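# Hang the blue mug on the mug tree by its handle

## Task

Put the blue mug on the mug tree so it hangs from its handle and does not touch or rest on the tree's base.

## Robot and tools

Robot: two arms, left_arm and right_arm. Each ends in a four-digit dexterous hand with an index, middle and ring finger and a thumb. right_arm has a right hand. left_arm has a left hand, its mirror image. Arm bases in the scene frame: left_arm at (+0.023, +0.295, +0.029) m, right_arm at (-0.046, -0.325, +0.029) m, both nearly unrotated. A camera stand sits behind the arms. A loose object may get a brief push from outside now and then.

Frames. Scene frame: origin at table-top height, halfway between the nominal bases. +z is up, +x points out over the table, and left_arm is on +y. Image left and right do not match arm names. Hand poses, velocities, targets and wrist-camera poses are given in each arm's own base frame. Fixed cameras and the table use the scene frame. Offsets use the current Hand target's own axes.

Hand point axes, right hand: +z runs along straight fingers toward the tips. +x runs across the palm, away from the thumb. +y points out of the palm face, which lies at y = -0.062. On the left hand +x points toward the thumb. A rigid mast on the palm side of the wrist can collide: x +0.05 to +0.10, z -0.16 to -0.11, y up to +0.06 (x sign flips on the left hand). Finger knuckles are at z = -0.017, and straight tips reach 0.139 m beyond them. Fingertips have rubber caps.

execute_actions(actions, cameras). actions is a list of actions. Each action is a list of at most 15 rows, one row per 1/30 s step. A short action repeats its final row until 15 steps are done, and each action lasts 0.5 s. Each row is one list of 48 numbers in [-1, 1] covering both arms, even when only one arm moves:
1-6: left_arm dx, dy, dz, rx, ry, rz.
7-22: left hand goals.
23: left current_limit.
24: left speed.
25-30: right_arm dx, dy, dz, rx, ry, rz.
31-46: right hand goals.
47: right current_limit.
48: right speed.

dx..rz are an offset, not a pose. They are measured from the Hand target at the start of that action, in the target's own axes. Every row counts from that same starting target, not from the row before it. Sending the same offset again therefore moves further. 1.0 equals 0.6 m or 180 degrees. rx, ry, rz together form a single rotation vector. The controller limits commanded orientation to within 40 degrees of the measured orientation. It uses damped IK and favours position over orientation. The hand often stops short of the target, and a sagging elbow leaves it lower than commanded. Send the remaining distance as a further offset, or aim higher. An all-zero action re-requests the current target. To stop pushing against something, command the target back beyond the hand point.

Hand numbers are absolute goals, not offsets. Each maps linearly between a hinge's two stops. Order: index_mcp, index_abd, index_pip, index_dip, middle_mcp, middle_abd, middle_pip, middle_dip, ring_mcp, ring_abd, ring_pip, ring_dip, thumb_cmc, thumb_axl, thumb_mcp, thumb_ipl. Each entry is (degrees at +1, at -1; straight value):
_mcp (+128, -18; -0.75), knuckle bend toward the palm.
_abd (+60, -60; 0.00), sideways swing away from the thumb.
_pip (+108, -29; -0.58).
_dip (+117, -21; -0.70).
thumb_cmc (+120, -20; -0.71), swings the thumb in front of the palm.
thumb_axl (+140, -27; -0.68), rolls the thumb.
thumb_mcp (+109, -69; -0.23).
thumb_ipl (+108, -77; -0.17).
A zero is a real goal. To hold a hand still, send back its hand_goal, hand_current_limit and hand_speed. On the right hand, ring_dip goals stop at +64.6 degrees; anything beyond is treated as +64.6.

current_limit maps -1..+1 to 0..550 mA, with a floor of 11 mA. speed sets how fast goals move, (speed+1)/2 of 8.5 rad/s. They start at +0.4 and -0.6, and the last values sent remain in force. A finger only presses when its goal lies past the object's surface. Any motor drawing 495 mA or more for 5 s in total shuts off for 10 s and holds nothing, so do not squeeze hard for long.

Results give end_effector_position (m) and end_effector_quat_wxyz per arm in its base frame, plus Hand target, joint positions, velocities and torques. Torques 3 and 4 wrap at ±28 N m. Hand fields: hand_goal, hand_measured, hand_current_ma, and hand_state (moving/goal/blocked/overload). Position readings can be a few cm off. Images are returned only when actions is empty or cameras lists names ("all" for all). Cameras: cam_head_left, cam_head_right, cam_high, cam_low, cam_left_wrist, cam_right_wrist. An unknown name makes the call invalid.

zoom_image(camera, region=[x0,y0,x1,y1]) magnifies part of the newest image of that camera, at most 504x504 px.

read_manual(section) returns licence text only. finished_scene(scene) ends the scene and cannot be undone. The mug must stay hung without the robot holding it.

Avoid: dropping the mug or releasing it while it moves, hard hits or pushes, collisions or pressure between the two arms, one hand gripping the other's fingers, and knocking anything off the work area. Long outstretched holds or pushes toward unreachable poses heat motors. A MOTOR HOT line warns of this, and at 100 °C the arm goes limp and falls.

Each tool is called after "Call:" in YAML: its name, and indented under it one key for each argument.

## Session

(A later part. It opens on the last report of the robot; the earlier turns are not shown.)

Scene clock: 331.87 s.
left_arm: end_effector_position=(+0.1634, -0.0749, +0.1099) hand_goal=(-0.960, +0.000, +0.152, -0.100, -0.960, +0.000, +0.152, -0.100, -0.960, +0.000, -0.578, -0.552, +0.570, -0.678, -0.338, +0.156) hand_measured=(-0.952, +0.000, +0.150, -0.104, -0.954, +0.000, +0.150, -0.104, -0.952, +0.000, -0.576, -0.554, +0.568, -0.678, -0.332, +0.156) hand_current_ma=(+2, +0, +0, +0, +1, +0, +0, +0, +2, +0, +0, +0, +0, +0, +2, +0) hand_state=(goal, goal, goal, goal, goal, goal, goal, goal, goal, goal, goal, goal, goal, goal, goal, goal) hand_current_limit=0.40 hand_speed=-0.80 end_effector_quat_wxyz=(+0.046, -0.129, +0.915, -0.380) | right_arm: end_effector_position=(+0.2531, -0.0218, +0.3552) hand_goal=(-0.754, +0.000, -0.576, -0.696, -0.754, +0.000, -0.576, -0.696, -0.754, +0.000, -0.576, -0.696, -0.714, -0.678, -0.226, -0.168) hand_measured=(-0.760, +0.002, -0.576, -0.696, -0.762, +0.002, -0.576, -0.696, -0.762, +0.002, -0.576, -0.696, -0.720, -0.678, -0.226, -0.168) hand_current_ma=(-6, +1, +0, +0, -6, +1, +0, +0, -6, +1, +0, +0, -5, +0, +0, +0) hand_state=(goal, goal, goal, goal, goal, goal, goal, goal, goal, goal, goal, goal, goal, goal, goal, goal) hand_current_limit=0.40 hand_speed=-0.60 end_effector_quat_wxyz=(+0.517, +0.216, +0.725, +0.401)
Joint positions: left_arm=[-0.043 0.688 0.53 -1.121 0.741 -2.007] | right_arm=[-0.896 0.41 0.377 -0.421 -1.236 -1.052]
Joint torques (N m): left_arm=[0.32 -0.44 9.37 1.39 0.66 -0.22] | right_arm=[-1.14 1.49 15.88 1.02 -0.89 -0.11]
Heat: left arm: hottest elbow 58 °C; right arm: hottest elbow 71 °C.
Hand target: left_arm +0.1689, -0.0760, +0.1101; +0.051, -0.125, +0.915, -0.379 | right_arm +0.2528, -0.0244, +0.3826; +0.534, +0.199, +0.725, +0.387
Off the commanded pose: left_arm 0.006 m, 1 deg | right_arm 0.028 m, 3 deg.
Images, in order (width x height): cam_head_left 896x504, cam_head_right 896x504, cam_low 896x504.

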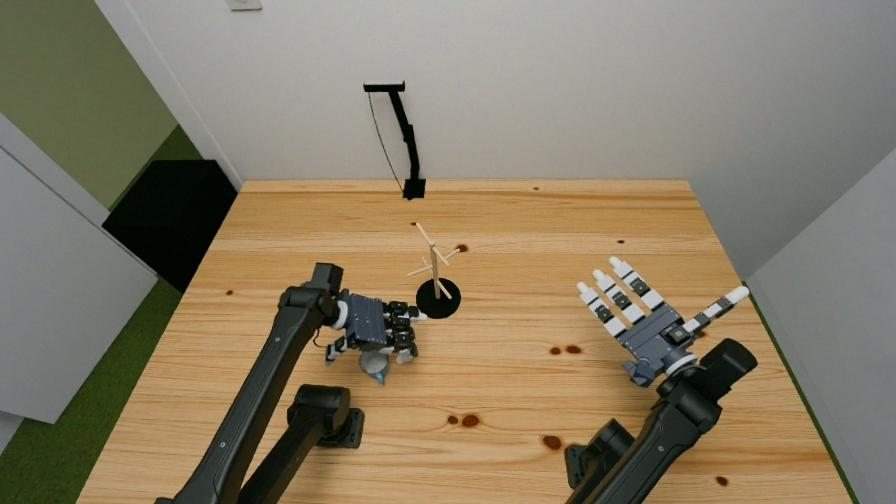

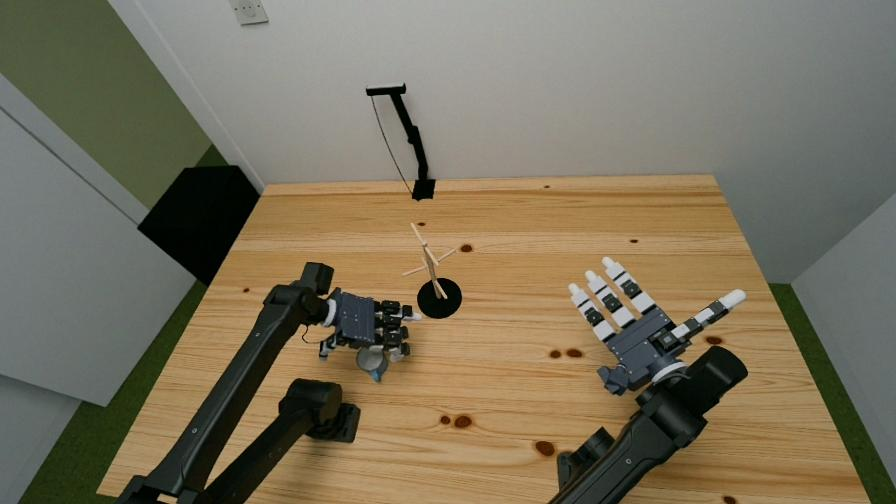

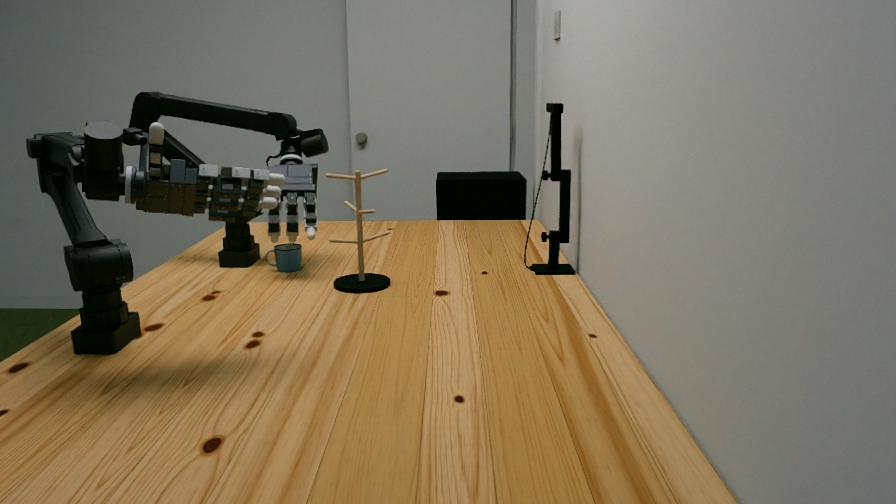

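Call:
execute_actions:
  actions:
    - [[-0.0161,0.0675,0.0738,0,0,0,-0.959,0,0.153,-0.1,-0.959,0,0.153,-0.1,-0.959,0,-0.577,-0.551,0.571,-0.678,-0.337,0.157,0.4,-0.8,0,0,0,0,0,0,-0.754,0,-0.576,-0.696,-0.754,0,-0.576,-0.696,-0.754,0,-0.576,-0.696,-0.714,-0.678,-0.226,-0.168,0.4,-0.6]]
  cameras: ["cam_head_left","cam_head_right","cam_low","cam_high"]

Call:
zoom_image:
  camera: "cam_head_left"
  region: [320, 280, 460, 420]

Call:
zoom_image:
  camera: "cam_head_right"
  region: [320, 280, 460, 420]

Call:
zoom_image:
  camera: "cam_low"
  region: [230, 140, 380, 290]

Call:
zoom_image:
  camera: "cam_high"
  region: [330, 60, 480, 210]

Scene clock: 354.23 s.
left_arm: end_effector_position=(+0.1734, -0.0752, +0.0508) hand_goal=(-0.960, +0.000, +0.152, -0.100, -0.960, +0.000, +0.152, -0.100, -0.960, +0.000, -0.578, -0.552, +0.570, -0.678, -0.338, +0.156) hand_measured=(-0.952, +0.000, +0.150, -0.104, -0.954, +0.000, +0.150, -0.104, -0.952, +0.000, -0.576, -0.554, +0.568, -0.678, -0.332, +0.156) hand_current_ma=(+2, +0, +0, +0, +1, +0, +0, +0, +2, +0, +0, +0, +0, +0, +2, +0) hand_state=(goal, goal, goal, goal, goal, goal, goal, goal, goal, goal, goal, goal, goal, goal, goal, goal) hand_current_limit=0.40 hand_speed=-0.80 end_effector_quat_wxyz=(+0.047, -0.127, +0.915, -0.380) | right_arm: end_effector_position=(+0.2531, -0.0218, +0.3552) hand_goal=(-0.754, +0.000, -0.576, -0.696, -0.754, +0.000, -0.576, -0.696, -0.754, +0.000, -0.576, -0.696, -0.714, -0.678, -0.226, -0.168) hand_measured=(-0.760, +0.002, -0.576, -0.696, -0.762, +0.002, -0.576, -0.696, -0.762, +0.002, -0.576, -0.696, -0.720, -0.678, -0.226, -0.168) hand_current_ma=(-6, +1, +0, +0, -6, +1, +0, +0, -6, +1, +0, +0, -5, +0, +0, +0) hand_state=(goal, goal, goal, goal, goal, goal, goal, goal, goal, goal, goal, goal, goal, goal, goal, goal) hand_current_limit=0.40 hand_speed=-0.60 end_effector_quat_wxyz=(+0.517, +0.216, +0.725, +0.401)
Joint positions: left_arm=[-0.043 0.798 0.409 -0.892 0.741 -2.003] | right_arm=[-0.896 0.41 0.377 -0.421 -1.236 -1.052]
Joint torques (N m): left_arm=[0.62 -0.91 8.79 1.42 0.71 -0.22] | right_arm=[-1.03 1.49 15.9 1.13 -0.89 -0.13]
Heat: left arm: hottest elbow 56 °C; right arm: hottest elbow 72 °C.
Hand target: left_arm +0.1790, -0.0760, +0.0502; +0.051, -0.125, +0.915, -0.379 | right_arm +0.2528, -0.0244, +0.3826; +0.534, +0.199, +0.725, +0.387
Off the commanded pose: left_arm 0.006 m, 1 deg | right_arm 0.028 m, 3 deg.
Images, in order (width x height): cam_head_left 896x504, cam_head_right 896x504, cam_high 896x504, cam_low 896x504.

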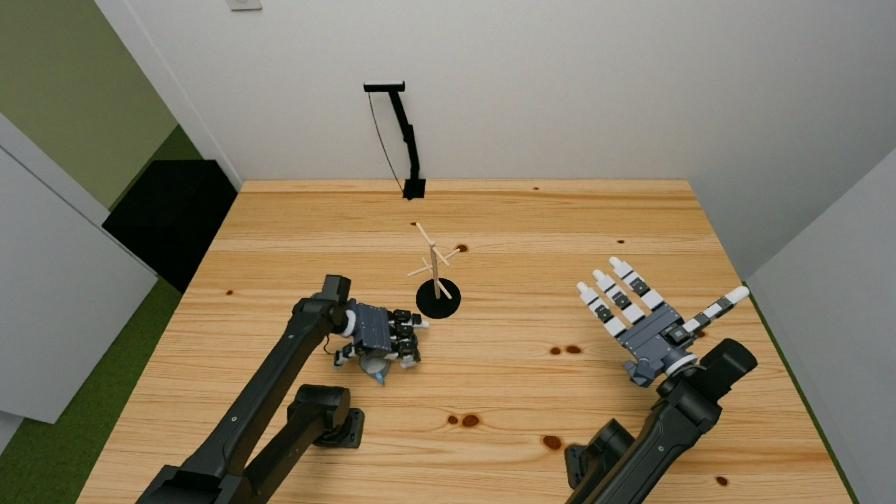

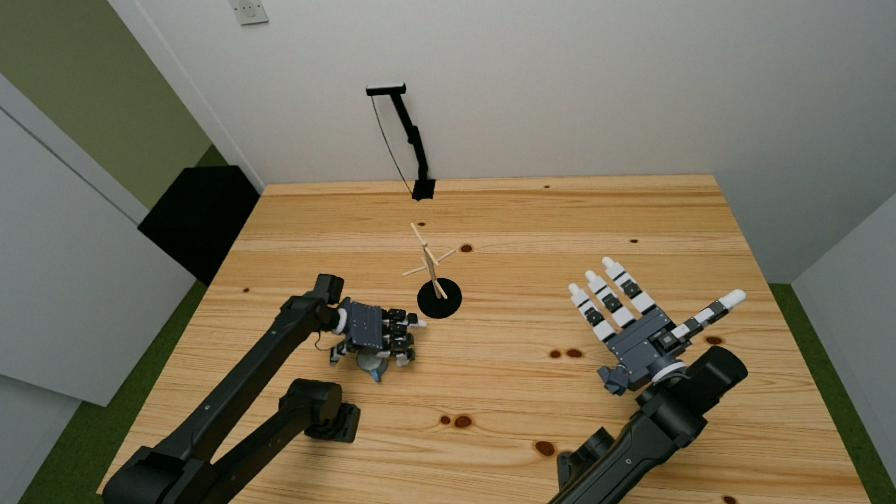

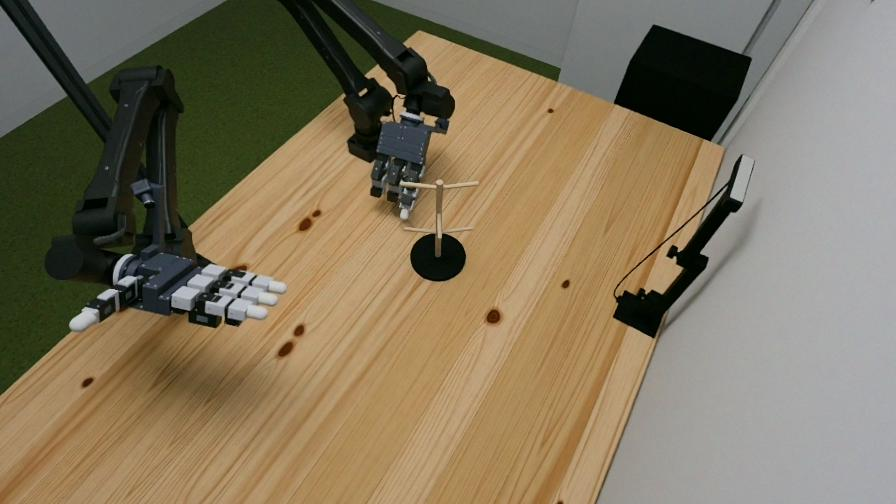

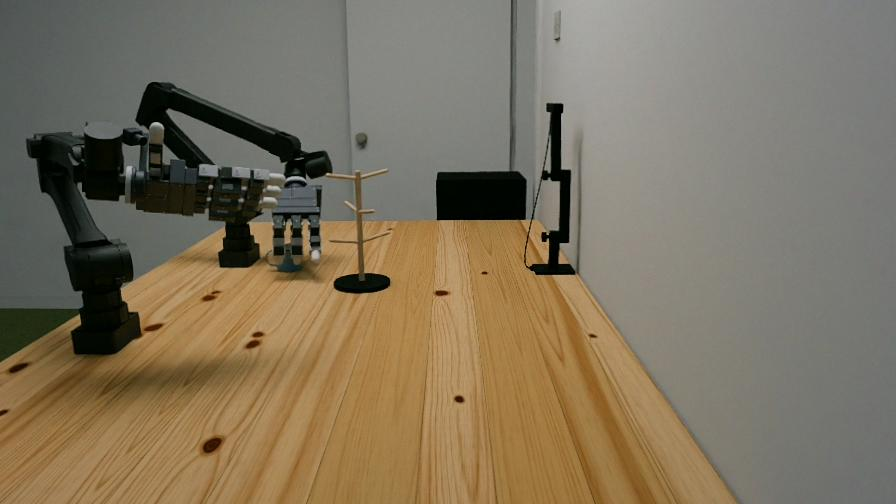

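Scaled by 3.600 from the camera's 896x504 image, which has a finer 1280x720 frame.

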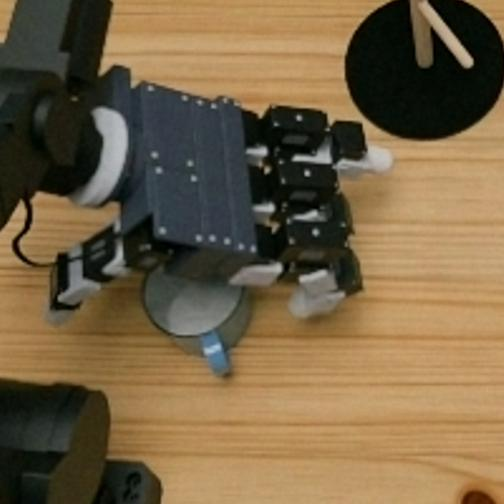

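Scaled by 3.600 from the camera's 896x504 image, which has a finer 1280x720 frame.

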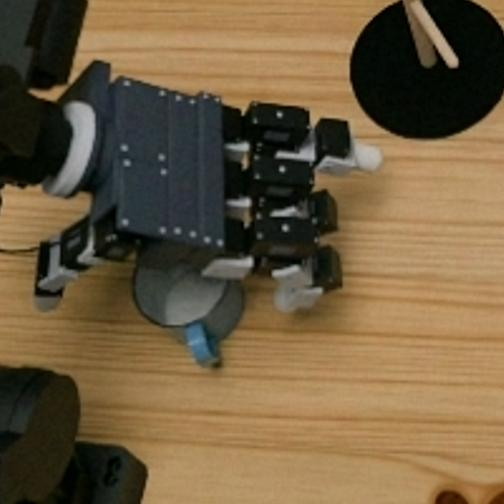

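Scaled by 3.360 from the camera's 896x504 image, which has a finer 1280x720 frame.

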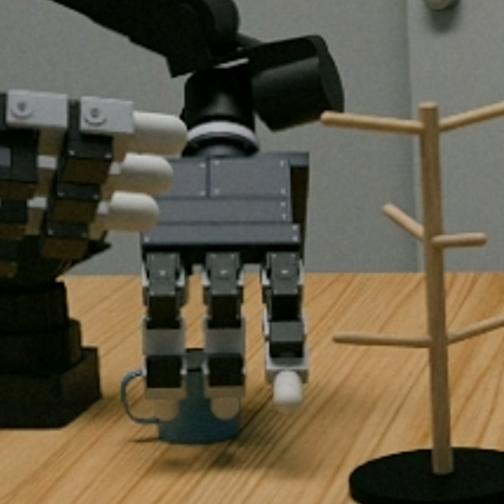

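Scaled by 3.360 from the camera's 896x504 image, which has a finer 1280x720 frame.

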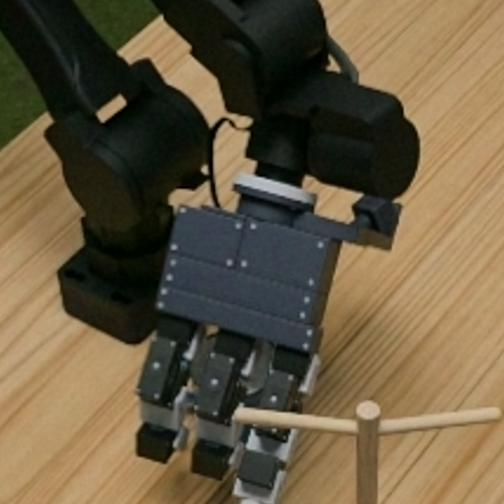

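Call:
execute_actions:
  actions:
    - [[-0.0048,0.0462,0.048,0,0,0,-0.959,0,0.153,-0.1,-0.959,0,0.153,-0.1,-0.959,0,-0.577,-0.551,0.571,-0.678,-0.337,0.157,0.4,-0.8,0,0,0,0,0,0,-0.754,0,-0.576,-0.696,-0.754,0,-0.576,-0.696,-0.754,0,-0.576,-0.696,-0.714,-0.678,-0.226,-0.168,0.4,-0.6]]
  cameras: ["cam_head_left","cam_head_right","cam_low"]

Call:
zoom_image:
  camera: "cam_low"
  region: [230, 140, 380, 290]

Call:
zoom_image:
  camera: "cam_head_right"
  region: [320, 280, 460, 420]

Scene clock: 366.07 s.
left_arm: end_effector_position=(+0.1750, -0.0777, +0.0159) hand_goal=(-0.960, +0.000, +0.152, -0.100, -0.960, +0.000, +0.152, -0.100, -0.960, +0.000, -0.578, -0.552, +0.570, -0.678, -0.338, +0.156) hand_measured=(-0.952, +0.000, +0.150, -0.104, -0.950, -0.020, +0.188, -0.064, -0.950, +0.000, -0.576, -0.554, +0.570, -0.678, -0.332, +0.156) hand_current_ma=(+2, +0, +0, +0, +3, -8, +28, +29, +3, +0, +0, +0, +0, +0, +2, +0) hand_state=(goal, goal, goal, goal, goal, blocked, blocked, blocked, goal, goal, goal, goal, goal, goal, goal, goal) hand_current_limit=0.40 hand_speed=-0.80 end_effector_quat_wxyz=(+0.041, -0.131, +0.913, -0.385) | right_arm: end_effector_position=(+0.2531, -0.0218, +0.3552) hand_goal=(-0.754, +0.000, -0.576, -0.696, -0.754, +0.000, -0.576, -0.696, -0.754, +0.000, -0.576, -0.696, -0.714, -0.678, -0.226, -0.168) hand_measured=(-0.760, +0.002, -0.576, -0.696, -0.762, +0.002, -0.576, -0.696, -0.762, +0.002, -0.576, -0.696, -0.720, -0.678, -0.226, -0.168) hand_current_ma=(-6, +1, +0, +0, -6, +1, +0, +0, -6, +1, +0, +0, -5, +0, +0, +0) hand_state=(goal, goal, goal, goal, goal, goal, goal, goal, goal, goal, goal, goal, goal, goal, goal, goal) hand_current_limit=0.40 hand_speed=-0.60 end_effector_quat_wxyz=(+0.517, +0.216, +0.725, +0.401)
Joint positions: left_arm=[-0.043 0.896 0.344 -0.735 0.753 -2.011] | right_arm=[-0.896 0.41 0.377 -0.421 -1.236 -1.052]
Joint torques (N m): left_arm=[0.67 -1.08 7.45 2.22 0.26 -0.12] | right_arm=[-0.67 1.2 15.87 0.96 -0.9 -0.13]
Heat: left arm: hottest elbow 57 °C; right arm: hottest elbow 72 °C.
Hand target: left_arm +0.1817, -0.0761, +0.0102; +0.051, -0.125, +0.915, -0.380 | right_arm +0.2528, -0.0244, +0.3826; +0.534, +0.199, +0.725, +0.387
Off the commanded pose: left_arm 0.009 m, 2 deg | right_arm 0.028 m, 3 deg.
Images, in order (width x height): cam_head_left 896x504, cam_head_right 896x504, cam_low 896x504.

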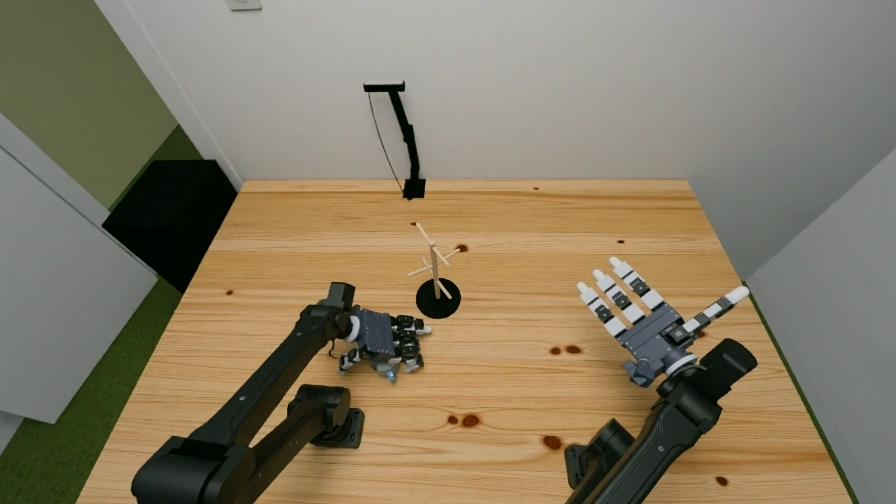

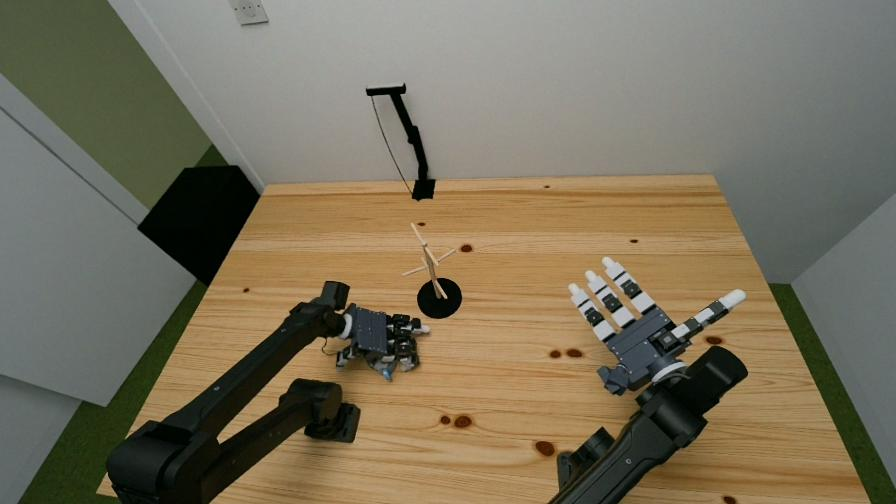

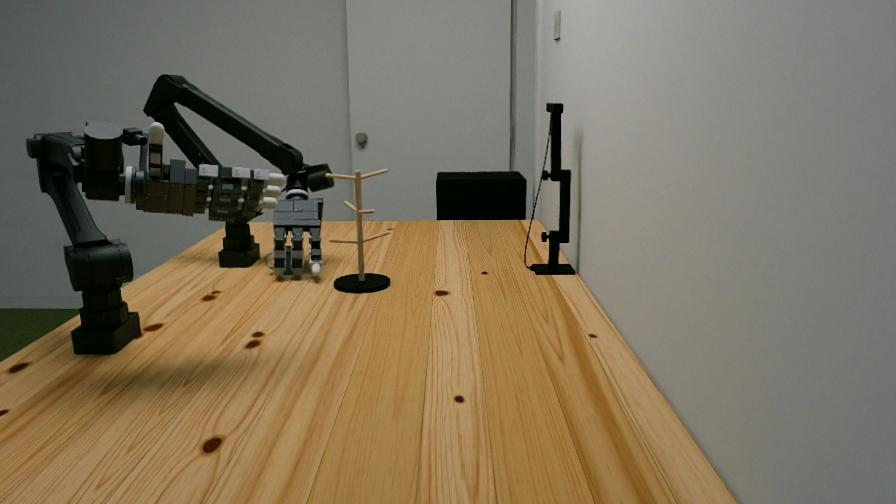

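Scaled by 3.360 from the camera's 896x504 image, which has a finer 1280x720 frame.

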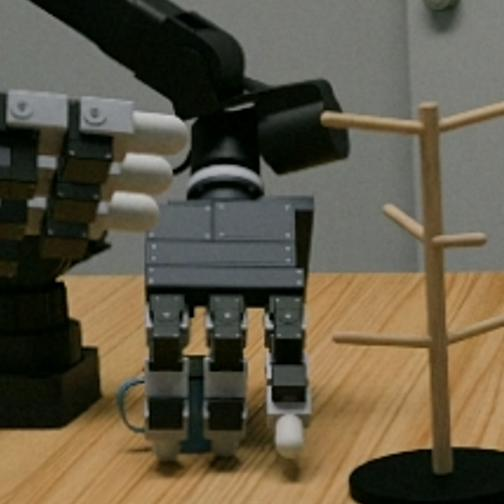

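Scaled by 3.600 from the camera's 896x504 image, which has a finer 1280x720 frame.

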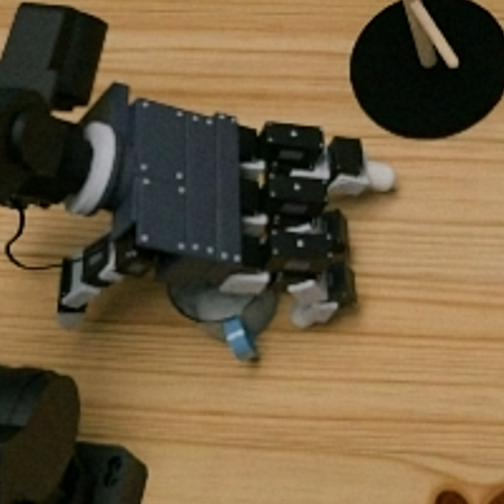

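Call:
zoom_image:
  camera: "cam_head_left"
  region: [330, 290, 450, 410]

Call:
zoom_image:
  camera: "cam_head_right"
  region: [330, 290, 450, 410]

Scaled by 4.200 from the camera's 896x504 image, which has a finer 1280x720 frame.

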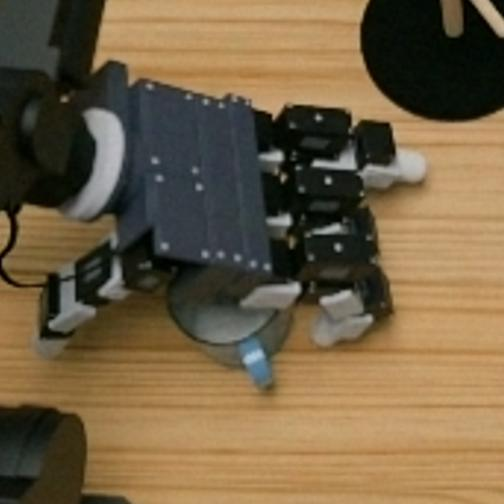

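Scaled by 4.200 from the camera's 896x504 image, which has a finer 1280x720 frame.

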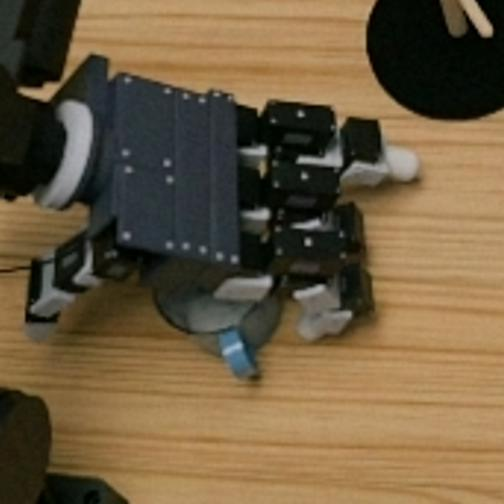

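Call:
execute_actions:
  actions:
    - [[0.0057,-0.051,0.0173,0,0,0,-0.959,0,0.153,-0.1,-0.959,0,0.153,-0.1,-0.959,0,-0.577,-0.551,0.571,-0.678,-0.337,0.157,0.4,-0.8,0,0,0,0,0,0,-0.754,0,-0.576,-0.696,-0.754,0,-0.576,-0.696,-0.754,0,-0.576,-0.696,-0.714,-0.678,-0.226,-0.168,0.4,-0.6]]
  cameras: ["cam_head_left","cam_head_right","cam_low"]

Call:
zoom_image:
  camera: "cam_head_left"
  region: [330, 290, 450, 410]

Call:
zoom_image:
  camera: "cam_head_right"
  region: [330, 290, 450, 410]

Call:
zoom_image:
  camera: "cam_low"
  region: [230, 140, 380, 290]

Scene clock: 408.30 s.
left_arm: end_effector_position=(+0.1727, -0.0989, +0.0176) hand_goal=(-0.960, +0.000, +0.152, -0.100, -0.960, +0.000, +0.152, -0.100, -0.960, +0.000, -0.578, -0.552, +0.570, -0.678, -0.338, +0.156) hand_measured=(-0.952, +0.000, +0.150, -0.104, -0.942, -0.002, +0.174, -0.080, -0.950, +0.000, -0.576, -0.554, +0.570, -0.678, -0.332, +0.156) hand_current_ma=(+2, +0, +0, +0, +9, +0, +12, +10, +3, +0, +0, +0, +0, +0, +2, +0) hand_state=(goal, goal, goal, goal, goal, goal, blocked, blocked, goal, goal, goal, goal, goal, goal, goal, goal) hand_current_limit=0.40 hand_speed=-0.80 end_effector_quat_wxyz=(+0.028, -0.110, +0.912, -0.394) | right_arm: end_effector_position=(+0.2531, -0.0218, +0.3552) hand_goal=(-0.754, +0.000, -0.576, -0.696, -0.754, +0.000, -0.576, -0.696, -0.754, +0.000, -0.576, -0.696, -0.714, -0.678, -0.226, -0.168) hand_measured=(-0.760, +0.002, -0.576, -0.696, -0.762, +0.002, -0.576, -0.696, -0.762, +0.002, -0.576, -0.696, -0.720, -0.678, -0.226, -0.168) hand_current_ma=(-6, +1, +0, +0, -6, +1, +0, +0, -6, +1, +0, +0, -5, +0, +0, +0) hand_state=(goal, goal, goal, goal, goal, goal, goal, goal, goal, goal, goal, goal, goal, goal, goal, goal) hand_current_limit=0.40 hand_speed=-0.60 end_effector_quat_wxyz=(+0.517, +0.216, +0.725, +0.401)
Joint positions: left_arm=[-0.14 0.9 0.344 -0.685 0.756 -2.083] | right_arm=[-0.896 0.41 0.377 -0.421 -1.236 -1.052]
Joint torques (N m): left_arm=[-0.5 -1.2 9.96 1.58 0.6 -0.3] | right_arm=[-0.85 1.38 15.92 1.02 -0.89 -0.16]
Heat: left arm: hottest elbow 53 °C; right arm: hottest elbow 73 °C.
Hand target: left_arm +0.1862, -0.1049, +0.0244; +0.051, -0.125, +0.915, -0.379 | right_arm +0.2528, -0.0244, +0.3826; +0.534, +0.199, +0.725, +0.387
Off the commanded pose: left_arm 0.016 m, 4 deg | right_arm 0.028 m, 3 deg.
joint sent to its limit (left arm) — joint 6 (wrist roll), lower limit. The joint targets are off in orientation, not in position.
Images, in order (width x height): cam_head_left 896x504, cam_head_right 896x504, cam_low 896x504.

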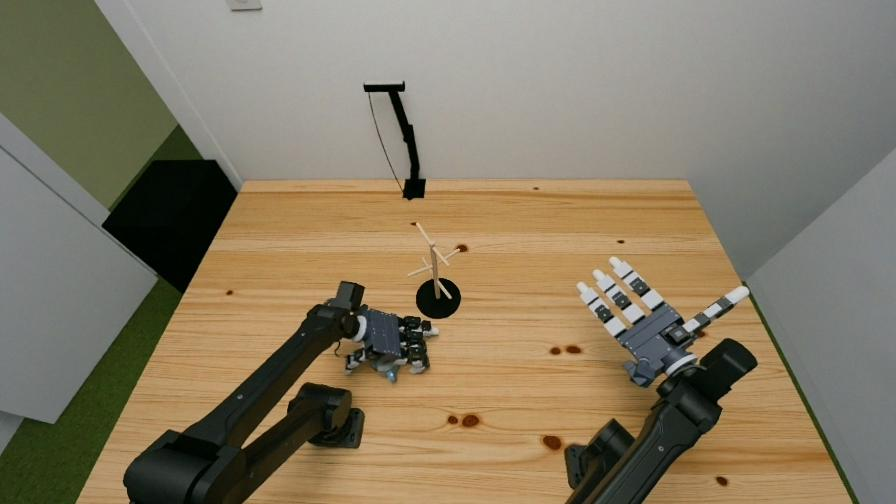

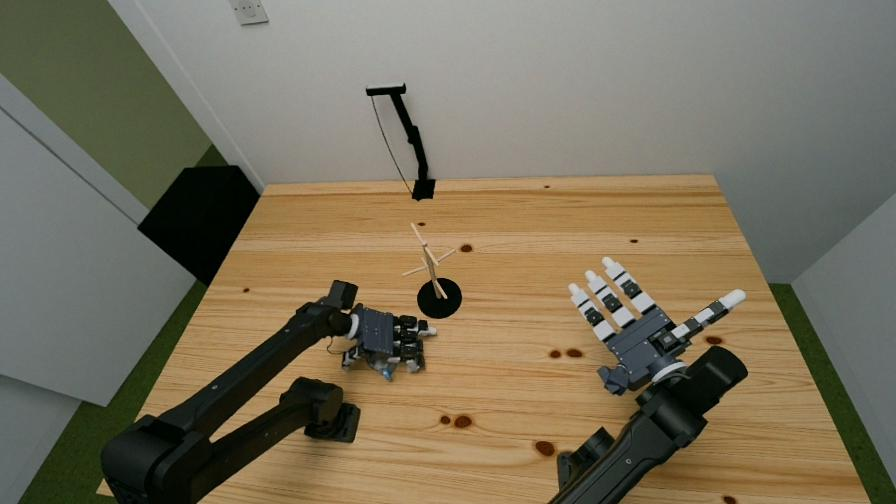

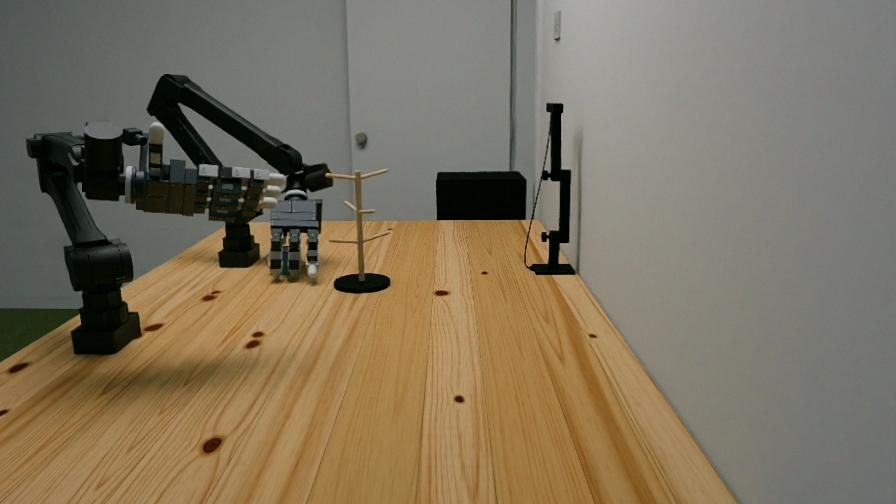

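Scaled by 4.200 from the camera's 896x504 image, which has a finer 1280x720 frame.

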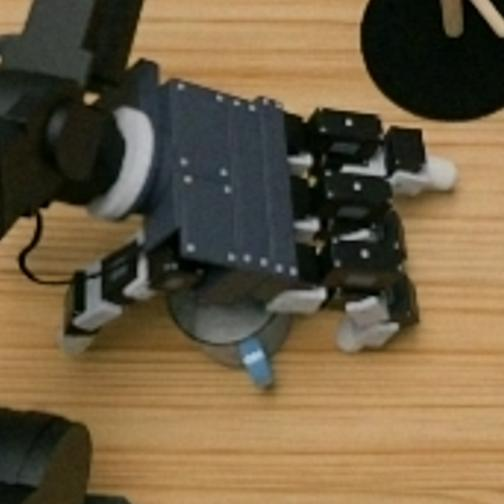

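Scaled by 4.200 from the camera's 896x504 image, which has a finer 1280x720 frame.

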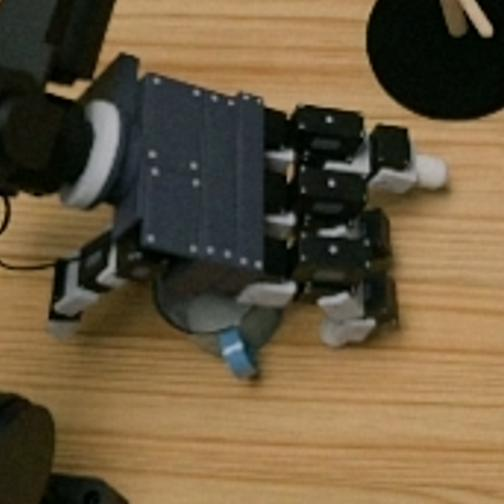

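Scaled by 3.360 from the camera's 896x504 image, which has a finer 1280x720 frame.

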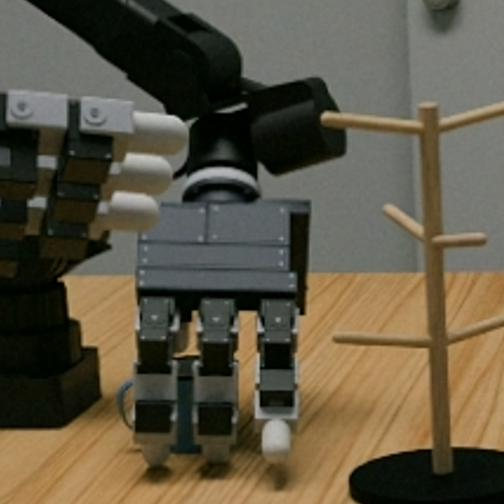

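Call:
execute_actions:
  actions:
    - [[0.0115,-0.0027,0.0027,0,0.0196,0.0196,-0.959,0,0.153,-0.1,-0.959,0,0.153,-0.1,-0.959,0,-0.577,-0.551,0.571,-0.678,-0.337,0.157,0.4,-0.8,0,0,0,0,0,0,-0.754,0,-0.576,-0.696,-0.754,0,-0.576,-0.696,-0.754,0,-0.576,-0.696,-0.714,-0.678,-0.226,-0.168,0.4,-0.6]]
  cameras: ["cam_head_left","cam_head_right","cam_low"]

Call:
zoom_image:
  camera: "cam_head_left"
  region: [330, 290, 450, 410]

Call:
zoom_image:
  camera: "cam_head_right"
  region: [330, 290, 450, 410]

Call:
zoom_image:
  camera: "cam_low"
  region: [230, 140, 380, 290]

Scene clock: 423.43 s.
left_arm: end_effector_position=(+0.1727, -0.1029, +0.0183) hand_goal=(-0.960, +0.000, +0.152, -0.100, -0.960, +0.000, +0.152, -0.100, -0.960, +0.000, -0.578, -0.552, +0.570, -0.678, -0.338, +0.156) hand_measured=(-0.952, +0.000, +0.150, -0.104, -0.938, +0.006, +0.184, -0.072, -0.950, +0.000, -0.576, -0.554, +0.570, -0.678, -0.332, +0.156) hand_current_ma=(+2, +0, +0, +0, +13, +1, +23, +19, +3, +0, +0, +0, +0, +0, +2, +0) hand_state=(goal, goal, goal, goal, blocked, goal, blocked, blocked, goal, goal, goal, goal, goal, goal, goal, goal) hand_current_limit=0.40 hand_speed=-0.80 end_effector_quat_wxyz=(+0.027, -0.090, +0.919, -0.383) | right_arm: end_effector_position=(+0.2531, -0.0218, +0.3552) hand_goal=(-0.754, +0.000, -0.576, -0.696, -0.754, +0.000, -0.576, -0.696, -0.754, +0.000, -0.576, -0.696, -0.714, -0.678, -0.226, -0.168) hand_measured=(-0.760, +0.002, -0.576, -0.696, -0.762, +0.002, -0.576, -0.696, -0.762, +0.002, -0.576, -0.696, -0.720, -0.678, -0.226, -0.168) hand_current_ma=(-6, +1, +0, +0, -6, +1, +0, +0, -6, +1, +0, +0, -5, +0, +0, +0) hand_state=(goal, goal, goal, goal, goal, goal, goal, goal, goal, goal, goal, goal, goal, goal, goal, goal) hand_current_limit=0.40 hand_speed=-0.60 end_effector_quat_wxyz=(+0.517, +0.216, +0.725, +0.401)
Joint positions: left_arm=[-0.188 0.9 0.352 -0.685 0.727 -2.084] | right_arm=[-0.896 0.41 0.377 -0.421 -1.236 -1.052]
Joint torques (N m): left_arm=[-1.08 -2.32 9.43 1.14 0.58 -0.29] | right_arm=[-1.2 1.14 15.86 0.88 -0.88 -0.17]
Heat: left arm: hottest elbow 53 °C; right arm: hottest elbow 73 °C.
Hand target: left_arm +0.1801, -0.1089, +0.0244; +0.034, -0.085, +0.920, -0.381 | right_arm +0.2528, -0.0244, +0.3826; +0.534, +0.199, +0.725, +0.387
Off the commanded pose: left_arm 0.011 m, 1 deg | right_arm 0.028 m, 3 deg.
joint sent to its limit (left arm) — joint 6 (wrist roll), lower limit. The joint targets still meet the commanded pose.
Images, in order (width x height): cam_head_left 896x504, cam_head_right 896x504, cam_low 896x504.

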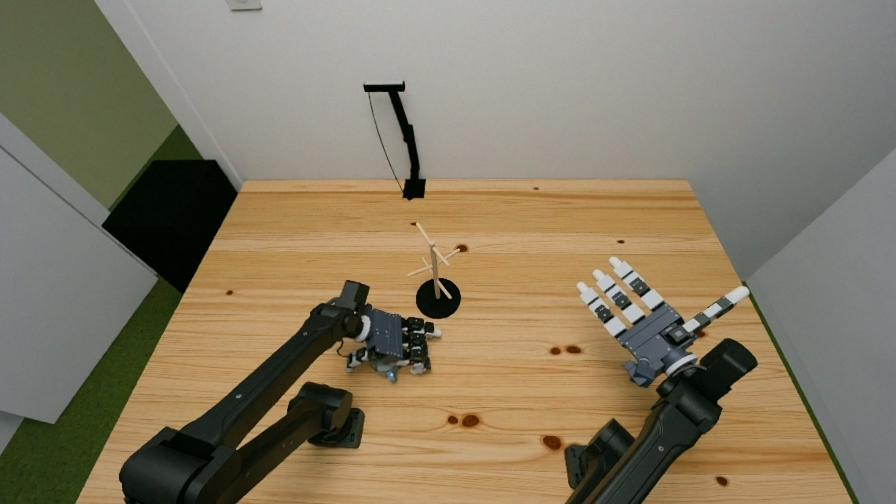

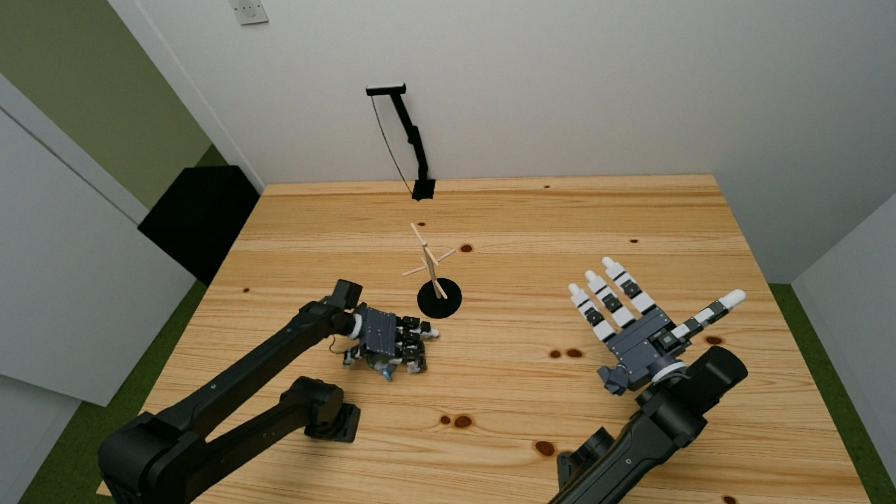

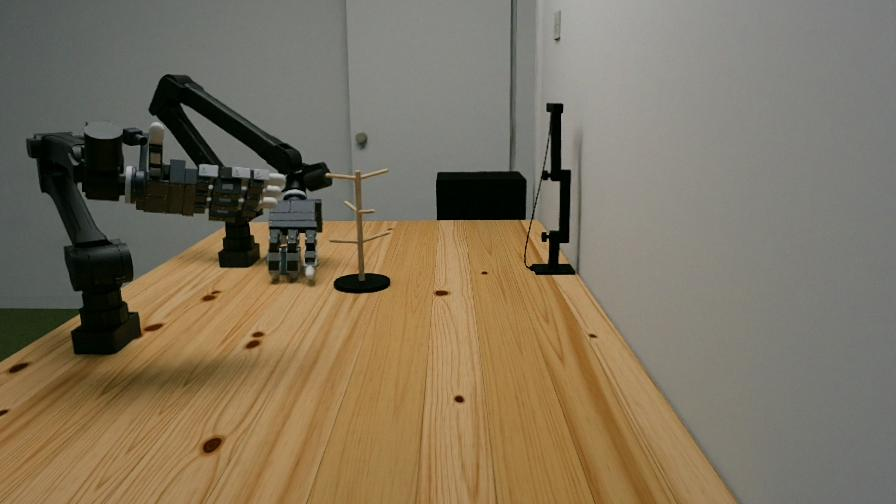

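Scaled by 4.200 from the camera's 896x504 image, which has a finer 1280x720 frame.

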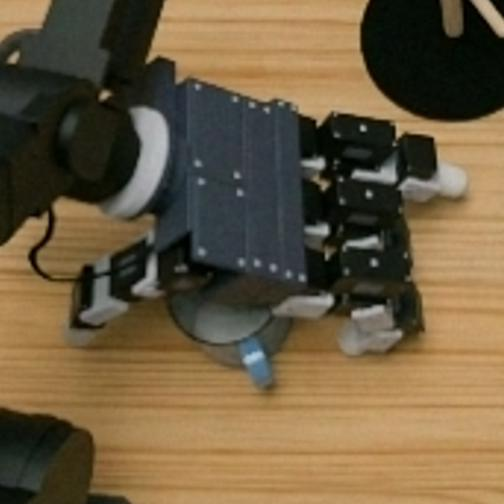

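Scaled by 4.200 from the camera's 896x504 image, which has a finer 1280x720 frame.

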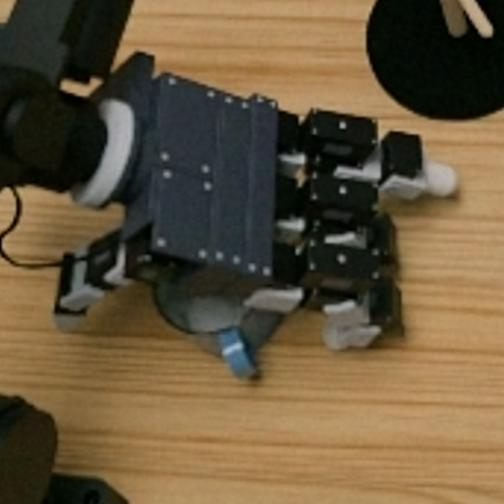

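Scaled by 3.360 from the camera's 896x504 image, which has a finer 1280x720 frame.

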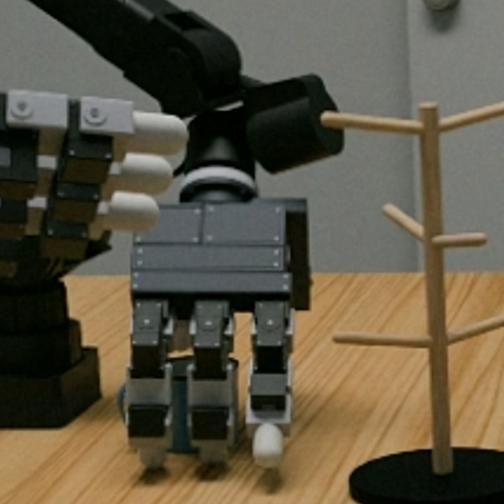

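Call:
execute_actions:
  actions:
    - [[0,-0.0141,-0.0141,0,0.0165,0.0165,-0.959,0,0.153,-0.1,-0.959,0,0.153,-0.1,-0.959,0,-0.577,-0.551,0.571,-0.678,-0.337,0.157,0.4,-0.8,0,0,0,0,0,0,-0.754,0,-0.576,-0.696,-0.754,0,-0.576,-0.696,-0.754,0,-0.576,-0.696,-0.714,-0.678,-0.226,-0.168,0.4,-0.6]]
  cameras: ["cam_head_left","cam_head_right","cam_low"]

Call:
zoom_image:
  camera: "cam_head_left"
  region: [330, 290, 450, 410]

Call:
zoom_image:
  camera: "cam_head_right"
  region: [330, 290, 450, 410]

Call:
zoom_image:
  camera: "cam_low"
  region: [230, 140, 380, 290]

Scene clock: 441.07 s.
left_arm: end_effector_position=(+0.1670, -0.1034, +0.0227) hand_goal=(-0.960, +0.000, +0.152, -0.100, -0.960, +0.000, +0.152, -0.100, -0.960, +0.000, -0.578, -0.552, +0.570, -0.678, -0.338, +0.156) hand_measured=(-0.952, +0.000, +0.150, -0.104, -0.944, +0.004, +0.156, -0.098, -0.950, +0.000, -0.576, -0.554, +0.570, -0.678, -0.332, +0.156) hand_current_ma=(+2, +0, +0, +0, +7, +0, +0, +0, +3, +0, +0, +0, +0, +0, +2, +0) hand_state=(goal, goal, goal, goal, goal, goal, goal, goal, goal, goal, goal, goal, goal, goal, goal, goal) hand_current_limit=0.40 hand_speed=-0.80 end_effector_quat_wxyz=(+0.012, -0.068, +0.923, -0.378) | right_arm: end_effector_position=(+0.2531, -0.0218, +0.3552) hand_goal=(-0.754, +0.000, -0.576, -0.696, -0.754, +0.000, -0.576, -0.696, -0.754, +0.000, -0.576, -0.696, -0.714, -0.678, -0.226, -0.168) hand_measured=(-0.760, +0.002, -0.576, -0.696, -0.762, +0.002, -0.576, -0.696, -0.762, +0.002, -0.576, -0.696, -0.720, -0.678, -0.226, -0.168) hand_current_ma=(-6, +1, +0, +0, -6, +1, +0, +0, -6, +1, +0, +0, -5, +0, +0, +0) hand_state=(goal, goal, goal, goal, goal, goal, goal, goal, goal, goal, goal, goal, goal, goal, goal, goal) hand_current_limit=0.40 hand_speed=-0.60 end_effector_quat_wxyz=(+0.517, +0.216, +0.725, +0.401)
Joint positions: left_arm=[-0.206 0.9 0.37 -0.748 0.729 -2.037] | right_arm=[-0.896 0.41 0.377 -0.421 -1.236 -1.052]
Joint torques (N m): left_arm=[-0.21 -2.2 11.07 0.13 0.98 -0.05] | right_arm=[-0.32 1.26 15.73 1.05 -0.9 -0.18]
Heat: left arm: hottest elbow 56 °C; right arm: hottest elbow 73 °C.
Hand target: left_arm +0.1802, -0.1089, +0.0364; +0.020, -0.051, +0.922, -0.382 | right_arm +0.2528, -0.0244, +0.3826; +0.534, +0.199, +0.725, +0.387
Off the commanded pose: left_arm 0.020 m, 2 deg | right_arm 0.028 m, 3 deg.
Images, in order (width x height): cam_head_left 896x504, cam_head_right 896x504, cam_low 896x504.

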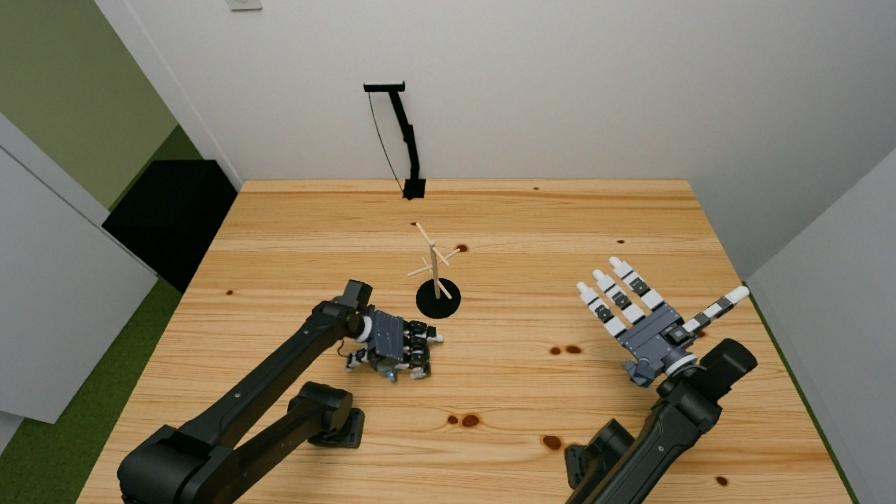

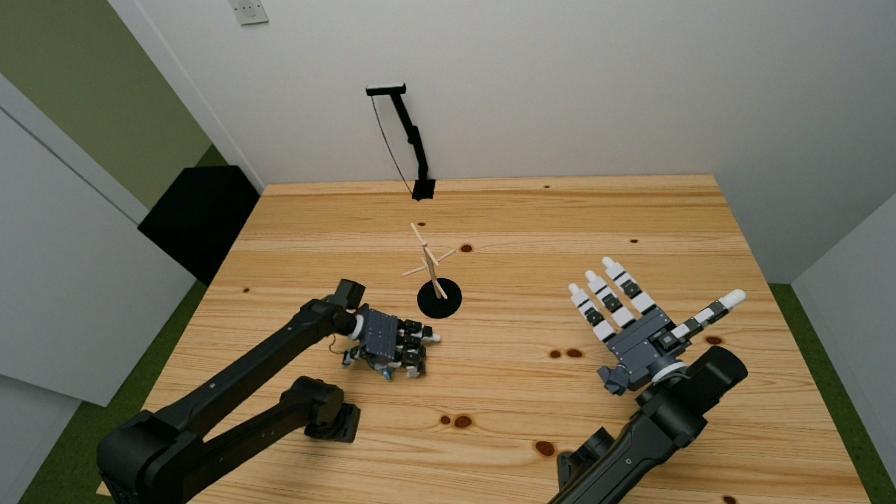

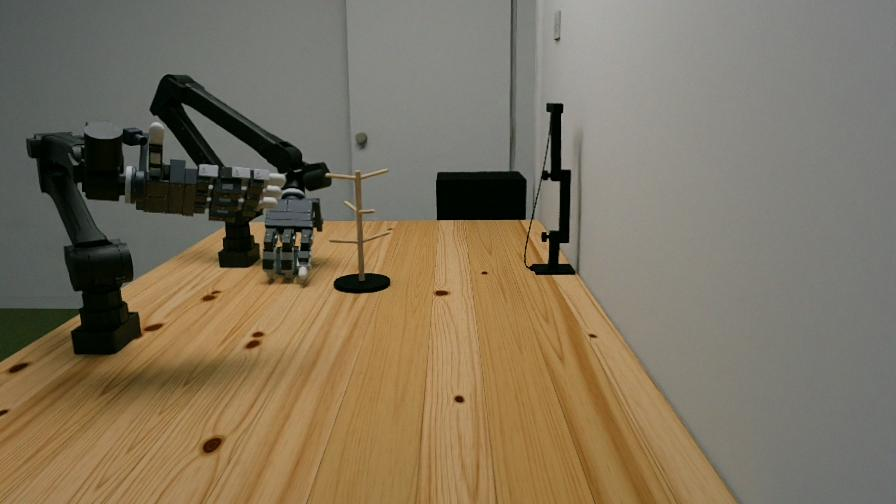

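Scaled by 4.200 from the camera's 896x504 image, which has a finer 1280x720 frame.

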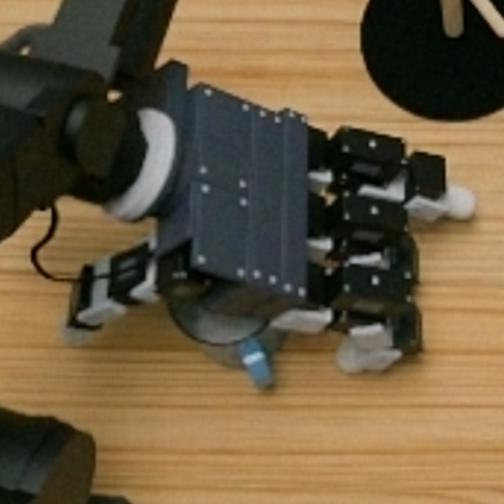

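Scaled by 4.200 from the camera's 896x504 image, which has a finer 1280x720 frame.

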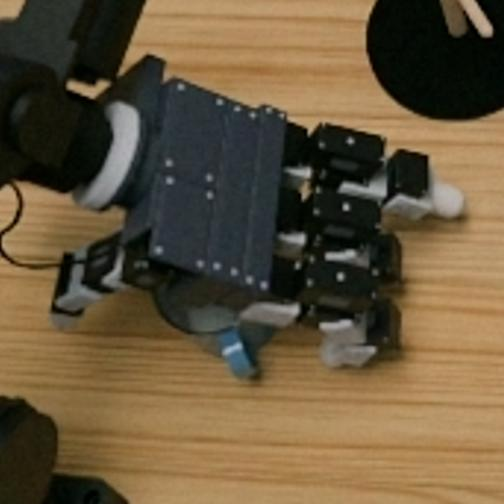

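Scaled by 3.360 from the camera's 896x504 image, which has a finer 1280x720 frame.

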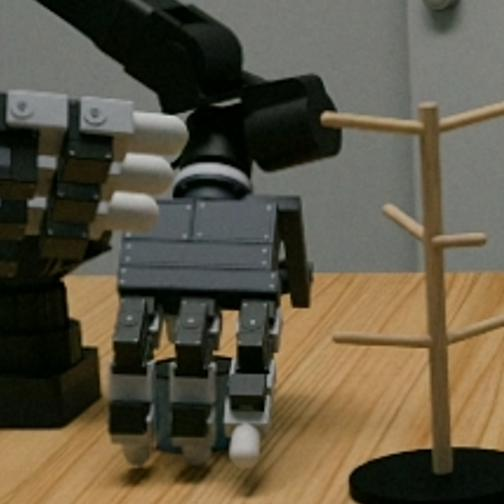

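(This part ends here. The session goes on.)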